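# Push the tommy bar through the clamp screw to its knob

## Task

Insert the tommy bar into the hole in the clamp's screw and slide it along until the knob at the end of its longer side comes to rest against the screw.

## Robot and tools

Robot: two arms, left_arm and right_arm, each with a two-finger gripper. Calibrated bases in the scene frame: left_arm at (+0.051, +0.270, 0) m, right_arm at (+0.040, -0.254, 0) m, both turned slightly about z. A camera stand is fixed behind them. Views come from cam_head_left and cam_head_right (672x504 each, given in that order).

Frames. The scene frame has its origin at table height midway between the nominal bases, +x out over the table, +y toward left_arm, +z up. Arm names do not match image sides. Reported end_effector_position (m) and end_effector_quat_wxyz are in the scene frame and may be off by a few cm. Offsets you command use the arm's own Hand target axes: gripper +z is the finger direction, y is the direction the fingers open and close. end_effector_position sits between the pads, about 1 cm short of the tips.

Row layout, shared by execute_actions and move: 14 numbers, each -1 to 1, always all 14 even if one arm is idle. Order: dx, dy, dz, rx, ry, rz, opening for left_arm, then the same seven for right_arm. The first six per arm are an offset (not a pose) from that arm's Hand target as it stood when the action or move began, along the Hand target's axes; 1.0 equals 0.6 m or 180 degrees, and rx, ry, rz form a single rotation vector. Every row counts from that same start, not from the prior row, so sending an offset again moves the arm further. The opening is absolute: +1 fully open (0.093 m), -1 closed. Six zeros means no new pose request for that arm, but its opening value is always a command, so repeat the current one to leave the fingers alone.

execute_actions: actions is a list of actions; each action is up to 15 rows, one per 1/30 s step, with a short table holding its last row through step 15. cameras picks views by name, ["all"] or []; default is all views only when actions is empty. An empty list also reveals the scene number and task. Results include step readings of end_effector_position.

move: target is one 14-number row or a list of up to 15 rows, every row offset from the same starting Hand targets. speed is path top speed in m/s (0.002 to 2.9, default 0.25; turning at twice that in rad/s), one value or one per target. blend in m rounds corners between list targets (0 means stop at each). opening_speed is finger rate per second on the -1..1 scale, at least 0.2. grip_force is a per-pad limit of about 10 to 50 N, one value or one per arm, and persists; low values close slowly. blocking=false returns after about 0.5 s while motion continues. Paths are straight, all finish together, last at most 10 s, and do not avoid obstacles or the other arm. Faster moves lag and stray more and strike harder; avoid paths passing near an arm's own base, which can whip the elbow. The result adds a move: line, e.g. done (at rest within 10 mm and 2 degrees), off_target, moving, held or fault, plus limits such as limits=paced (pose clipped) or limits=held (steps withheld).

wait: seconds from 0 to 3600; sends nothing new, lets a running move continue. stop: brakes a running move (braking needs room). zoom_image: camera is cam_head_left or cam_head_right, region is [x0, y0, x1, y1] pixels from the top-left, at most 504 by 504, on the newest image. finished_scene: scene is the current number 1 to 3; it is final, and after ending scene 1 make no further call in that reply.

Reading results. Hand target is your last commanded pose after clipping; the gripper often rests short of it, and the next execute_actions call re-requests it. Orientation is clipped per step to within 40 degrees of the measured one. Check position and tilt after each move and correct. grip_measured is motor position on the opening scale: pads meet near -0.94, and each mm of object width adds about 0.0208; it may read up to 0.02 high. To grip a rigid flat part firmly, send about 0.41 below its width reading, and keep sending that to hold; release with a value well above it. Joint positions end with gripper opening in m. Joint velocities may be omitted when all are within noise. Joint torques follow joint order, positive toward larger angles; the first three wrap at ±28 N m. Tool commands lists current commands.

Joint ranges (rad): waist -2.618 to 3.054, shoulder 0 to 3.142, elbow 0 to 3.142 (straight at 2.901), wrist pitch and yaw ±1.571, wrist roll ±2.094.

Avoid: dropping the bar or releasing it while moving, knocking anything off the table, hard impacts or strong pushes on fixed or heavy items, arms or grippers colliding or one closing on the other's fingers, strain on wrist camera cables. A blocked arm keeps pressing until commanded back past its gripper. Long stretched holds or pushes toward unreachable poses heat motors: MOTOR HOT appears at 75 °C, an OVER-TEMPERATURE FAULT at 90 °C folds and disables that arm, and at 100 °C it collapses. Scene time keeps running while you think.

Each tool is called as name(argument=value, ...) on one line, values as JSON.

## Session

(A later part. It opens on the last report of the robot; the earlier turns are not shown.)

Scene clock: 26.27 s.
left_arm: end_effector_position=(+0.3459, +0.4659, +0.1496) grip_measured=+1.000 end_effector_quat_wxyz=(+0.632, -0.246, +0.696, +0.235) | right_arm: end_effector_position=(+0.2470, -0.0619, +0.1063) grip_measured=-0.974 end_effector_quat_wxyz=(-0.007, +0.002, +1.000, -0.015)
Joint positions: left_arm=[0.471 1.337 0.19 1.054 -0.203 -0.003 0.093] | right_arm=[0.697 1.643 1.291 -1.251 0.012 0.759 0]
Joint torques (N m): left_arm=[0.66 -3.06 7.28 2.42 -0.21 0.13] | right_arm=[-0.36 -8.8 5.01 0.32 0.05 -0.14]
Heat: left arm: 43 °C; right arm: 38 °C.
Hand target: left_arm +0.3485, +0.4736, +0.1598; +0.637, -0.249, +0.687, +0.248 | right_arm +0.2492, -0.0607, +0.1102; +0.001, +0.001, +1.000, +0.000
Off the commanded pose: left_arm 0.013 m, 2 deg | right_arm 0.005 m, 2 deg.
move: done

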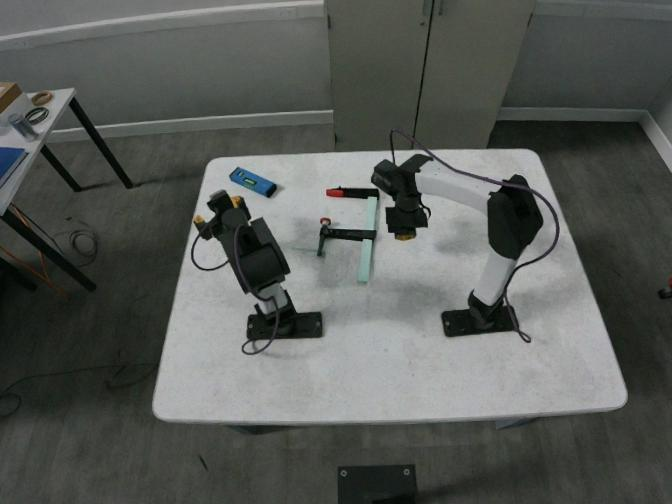

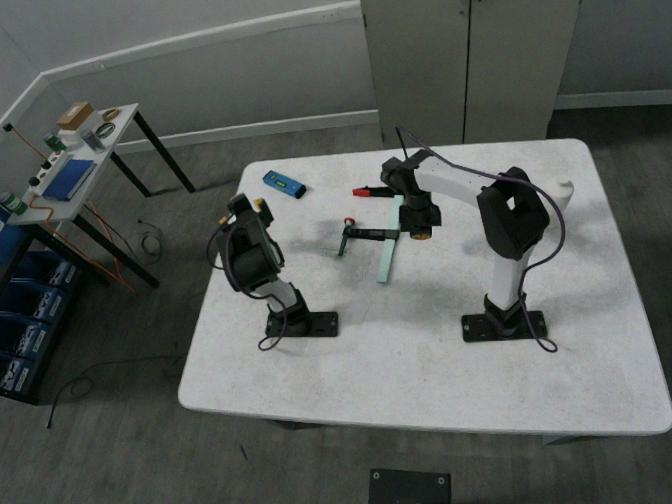

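move(target=[[0,0,0,0,0,0,1,0,0.268,0.0,0,0,0,-1],[0,0,0,0,0,0,1,0,0.268,0.147,0,0,0,-1],[0,0,0,0,0,0,1,0,0.33,0.147,0,0,0,-1],[0,0,0,0,0,0,1,0,0.373,0.147,0,0,0,-1]], blend=[0.02,0.01,0.005,0], speed=[0.25,0.15,0.1,0.03], cameras=["all"])

zoom_image(camera="cam_head_left", region=[285, 210, 365, 290])

Scene clock: 29.90 s.
left_arm: end_effector_position=(+0.3459, +0.4659, +0.1496) grip_measured=+1.000 end_effector_quat_wxyz=(+0.632, -0.246, +0.696, +0.235) | right_arm: end_effector_position=(+0.2501, +0.1507, +0.0233) grip_measured=-0.974 end_effector_quat_wxyz=(-0.001, -0.002, +1.000, -0.014)
Joint positions: left_arm=[0.471 1.337 0.19 1.054 -0.203 -0.003 0.093] | right_arm=[1.038 2.381 2.022 -1.238 0.01 1.092 0]
Joint torques (N m): left_arm=[0.66 -3.07 7.28 2.42 -0.21 0.14] | right_arm=[1.31 -10.88 8.23 0.32 0.08 0.06]
Heat: left arm: 43 °C; right arm: 39 °C.
Hand target: left_arm +0.3485, +0.4736, +0.1598; +0.637, -0.249, +0.687, +0.248 | right_arm +0.2495, +0.1631, +0.0222; +0.001, +0.000, +1.000, +0.000
Off the commanded pose: left_arm 0.013 m, 2 deg | right_arm 0.012 m, 2 deg.
move: off_target (right_arm)

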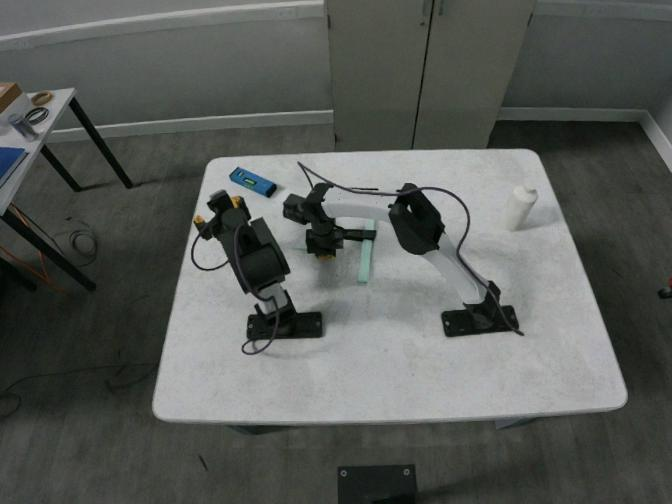

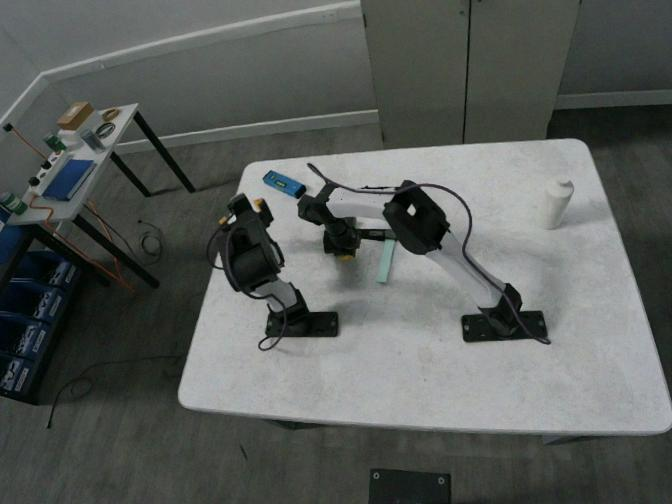

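Scaled by 6.300 from the camera's image (finer frame: 960x720).

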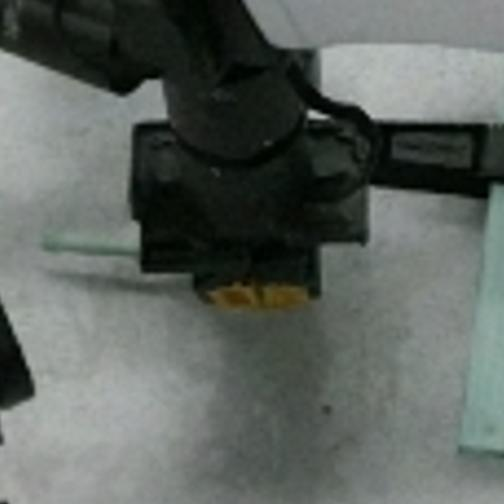

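move(target=[[0,0,0,0,0,0,1,0,-0.03,-0.08,0,0,0,-1],[0,0,0,0,0,0,1,0,-0.3,-0.14,0,0,0,-1]], blend=[0.01,0], cameras=["all"])

zoom_image(camera="cam_head_left", region=[285, 215, 345, 275])

zoom_image(camera="cam_head_left", region=[313, 242, 333, 262])

zoom_image(camera="cam_head_right", region=[334, 242, 354, 262])

Scene clock: 31.90 s.
left_arm: end_effector_position=(+0.3459, +0.4659, +0.1496) grip_measured=+1.000 end_effector_quat_wxyz=(+0.632, -0.246, +0.696, +0.235) | right_arm: end_effector_position=(+0.2471, -0.0185, +0.1012) grip_measured=-0.974 end_effector_quat_wxyz=(-0.007, +0.003, +1.000, -0.016)
Joint positions: left_arm=[0.471 1.337 0.19 1.054 -0.203 -0.003 0.093] | right_arm=[0.797 1.764 1.408 -1.248 0.01 0.861 0]
Joint torques (N m): left_arm=[0.65 -3.07 7.3 2.42 -0.21 0.14] | right_arm=[-0.16 -9.95 5 0.33 0.08 -0.16]
Heat: left arm: 43 °C; right arm: 39 °C.
Hand target: left_arm +0.3485, +0.4736, +0.1598; +0.637, -0.249, +0.687, +0.248 | right_arm +0.2492, -0.0170, +0.1061; +0.001, +0.001, +1.000, +0.000
Off the commanded pose: left_arm 0.013 m, 2 deg | right_arm 0.006 m, 2 deg.
move: done

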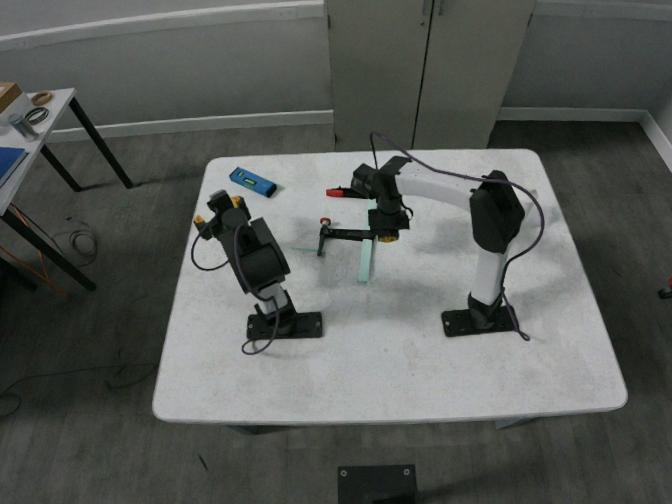

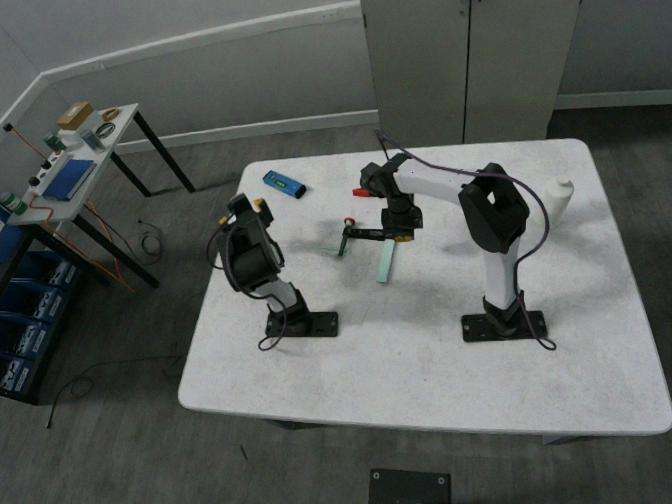

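Scaled by 8.400 from the camera's image (finer frame: 960x720).

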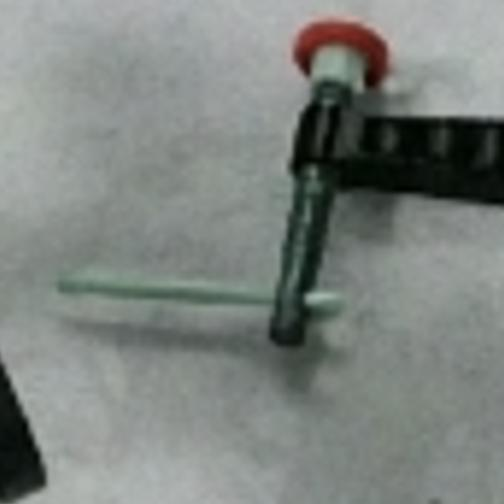

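Scaled by 25.200 from the camera's image (finer frame: 960x720).

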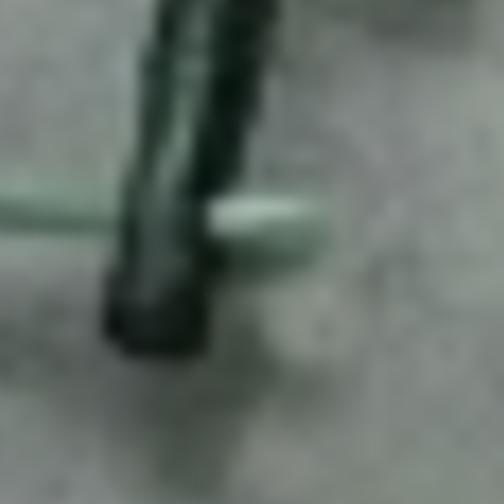

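Scaled by 25.200 from the camera's image (finer frame: 960x720).

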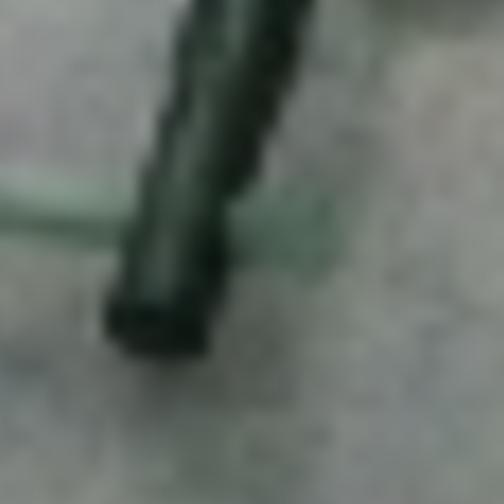

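move(target=[[0,0,0,0,0,0,1,0,0.195,0.0,0,0,0,-1],[0,0,0,0,0,0,1,0,0.195,0.16,0,0,0,-1],[0,0,0,0,0,0,1,0,0.235,0.16,0,0,0,-1],[0,0,0,0,0,0,1,0,0.282,0.16,0,0,0,-1]], blend=[0.02,0.005,0.005,0], speed=[0.25,0.12,0.1,0.03], cameras=["all"])

zoom_image(camera="cam_head_left", region=[285, 210, 365, 290])

Scene clock: 35.13 s.
left_arm: end_effector_position=(+0.3459, +0.4659, +0.1496) grip_measured=+1.000 end_effector_quat_wxyz=(+0.632, -0.246, +0.696, +0.235) | right_arm: end_effector_position=(+0.2485, +0.1293, +0.0148) grip_measured=-0.974 end_effector_quat_wxyz=(-0.007, +0.001, +1.000, -0.030)
Joint positions: left_arm=[0.471 1.337 0.19 1.054 -0.203 -0.003 0.093] | right_arm=[1.021 2.335 1.906 -1.202 0.016 1.081 0]
Joint torques (N m): left_arm=[0.66 -3.07 7.3 2.42 -0.21 0.13] | right_arm=[1.88 -9.89 8.28 0.59 0.02 0.05]
Heat: left arm: 44 °C; right arm: 39 °C.
Hand target: left_arm +0.3485, +0.4736, +0.1598; +0.637, -0.249, +0.687, +0.248 | right_arm +0.2495, +0.1522, +0.0100; +0.001, +0.000, +1.000, +0.000
Off the commanded pose: left_arm 0.013 m, 2 deg | right_arm 0.023 m, 4 deg.
move: off_target (right_arm)

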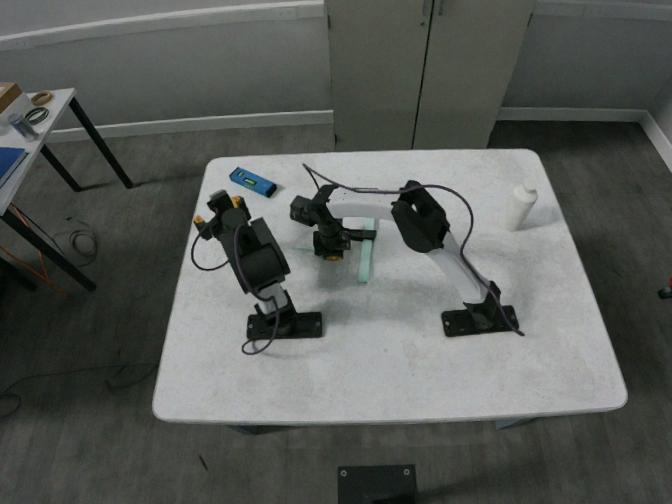

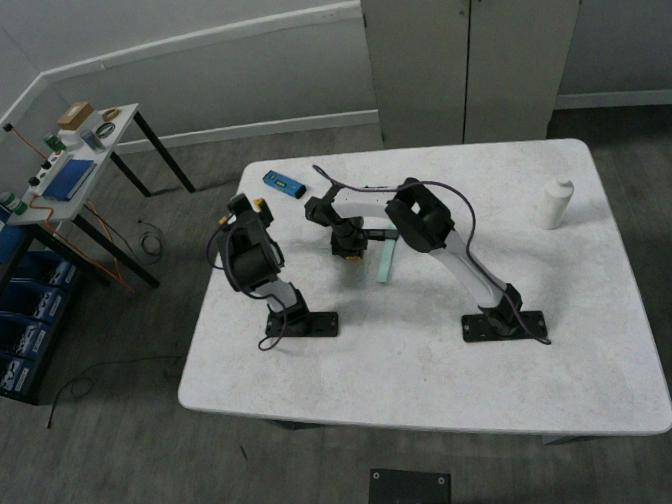

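Scaled by 6.300 from the camera's image (finer frame: 960x720).

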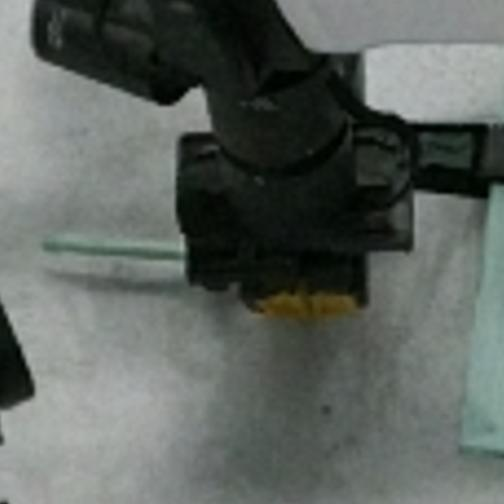

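move(target=[[0,0,0,0,0,0,1,0,-0.09,0,0,0,0,-1],[0,0,0,0,0,0,1,0,-0.1,-0.1,0,0,0,-1]], blend=[0.01,0], cameras=["all"])

finished_scene(scene=2)

Scene clock: 36.73 s.
left_arm: end_effector_position=(+0.3459, +0.4659, +0.1496) grip_measured=+1.000 end_effector_quat_wxyz=(+0.632, -0.246, +0.696, +0.235) | right_arm: end_effector_position=(+0.2452, +0.0878, +0.0533) grip_measured=-0.974 end_effector_quat_wxyz=(-0.007, +0.003, +1.000, -0.018)
Joint positions: left_arm=[0.471 1.337 0.19 1.054 -0.203 -0.003 0.093] | right_arm=[0.974 2.125 1.716 -1.2 0.006 1.039 0]
Joint torques (N m): left_arm=[0.68 -3.07 7.28 2.42 -0.21 0.14] | right_arm=[-0.01 -13.11 7.87 0 0.13 -0.15]
Heat: left arm: 44 °C; right arm: 40 °C.
Hand target: left_arm +0.3485, +0.4736, +0.1598; +0.637, -0.249, +0.687, +0.248 | right_arm +0.2494, +0.0923, +0.0700; +0.001, +0.000, +1.000, +0.000
Off the commanded pose: left_arm 0.013 m, 2 deg | right_arm 0.018 m, 2 deg.
move: off_target (right_arm)

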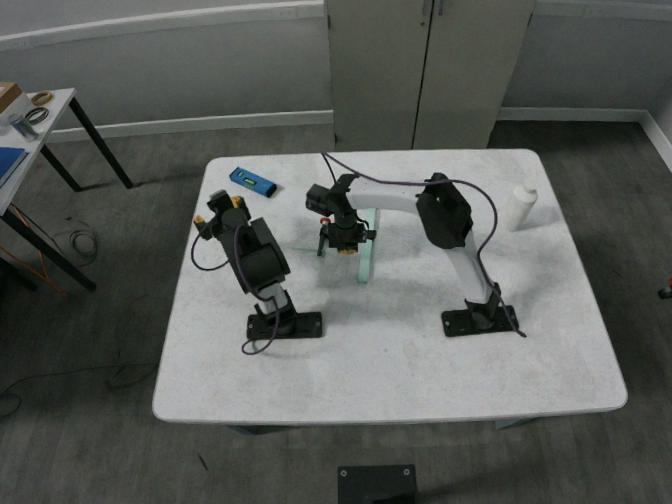

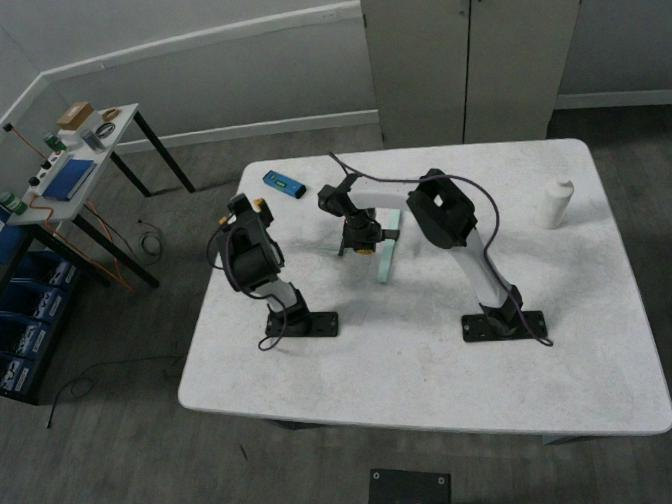

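The scene is finished: the task was done.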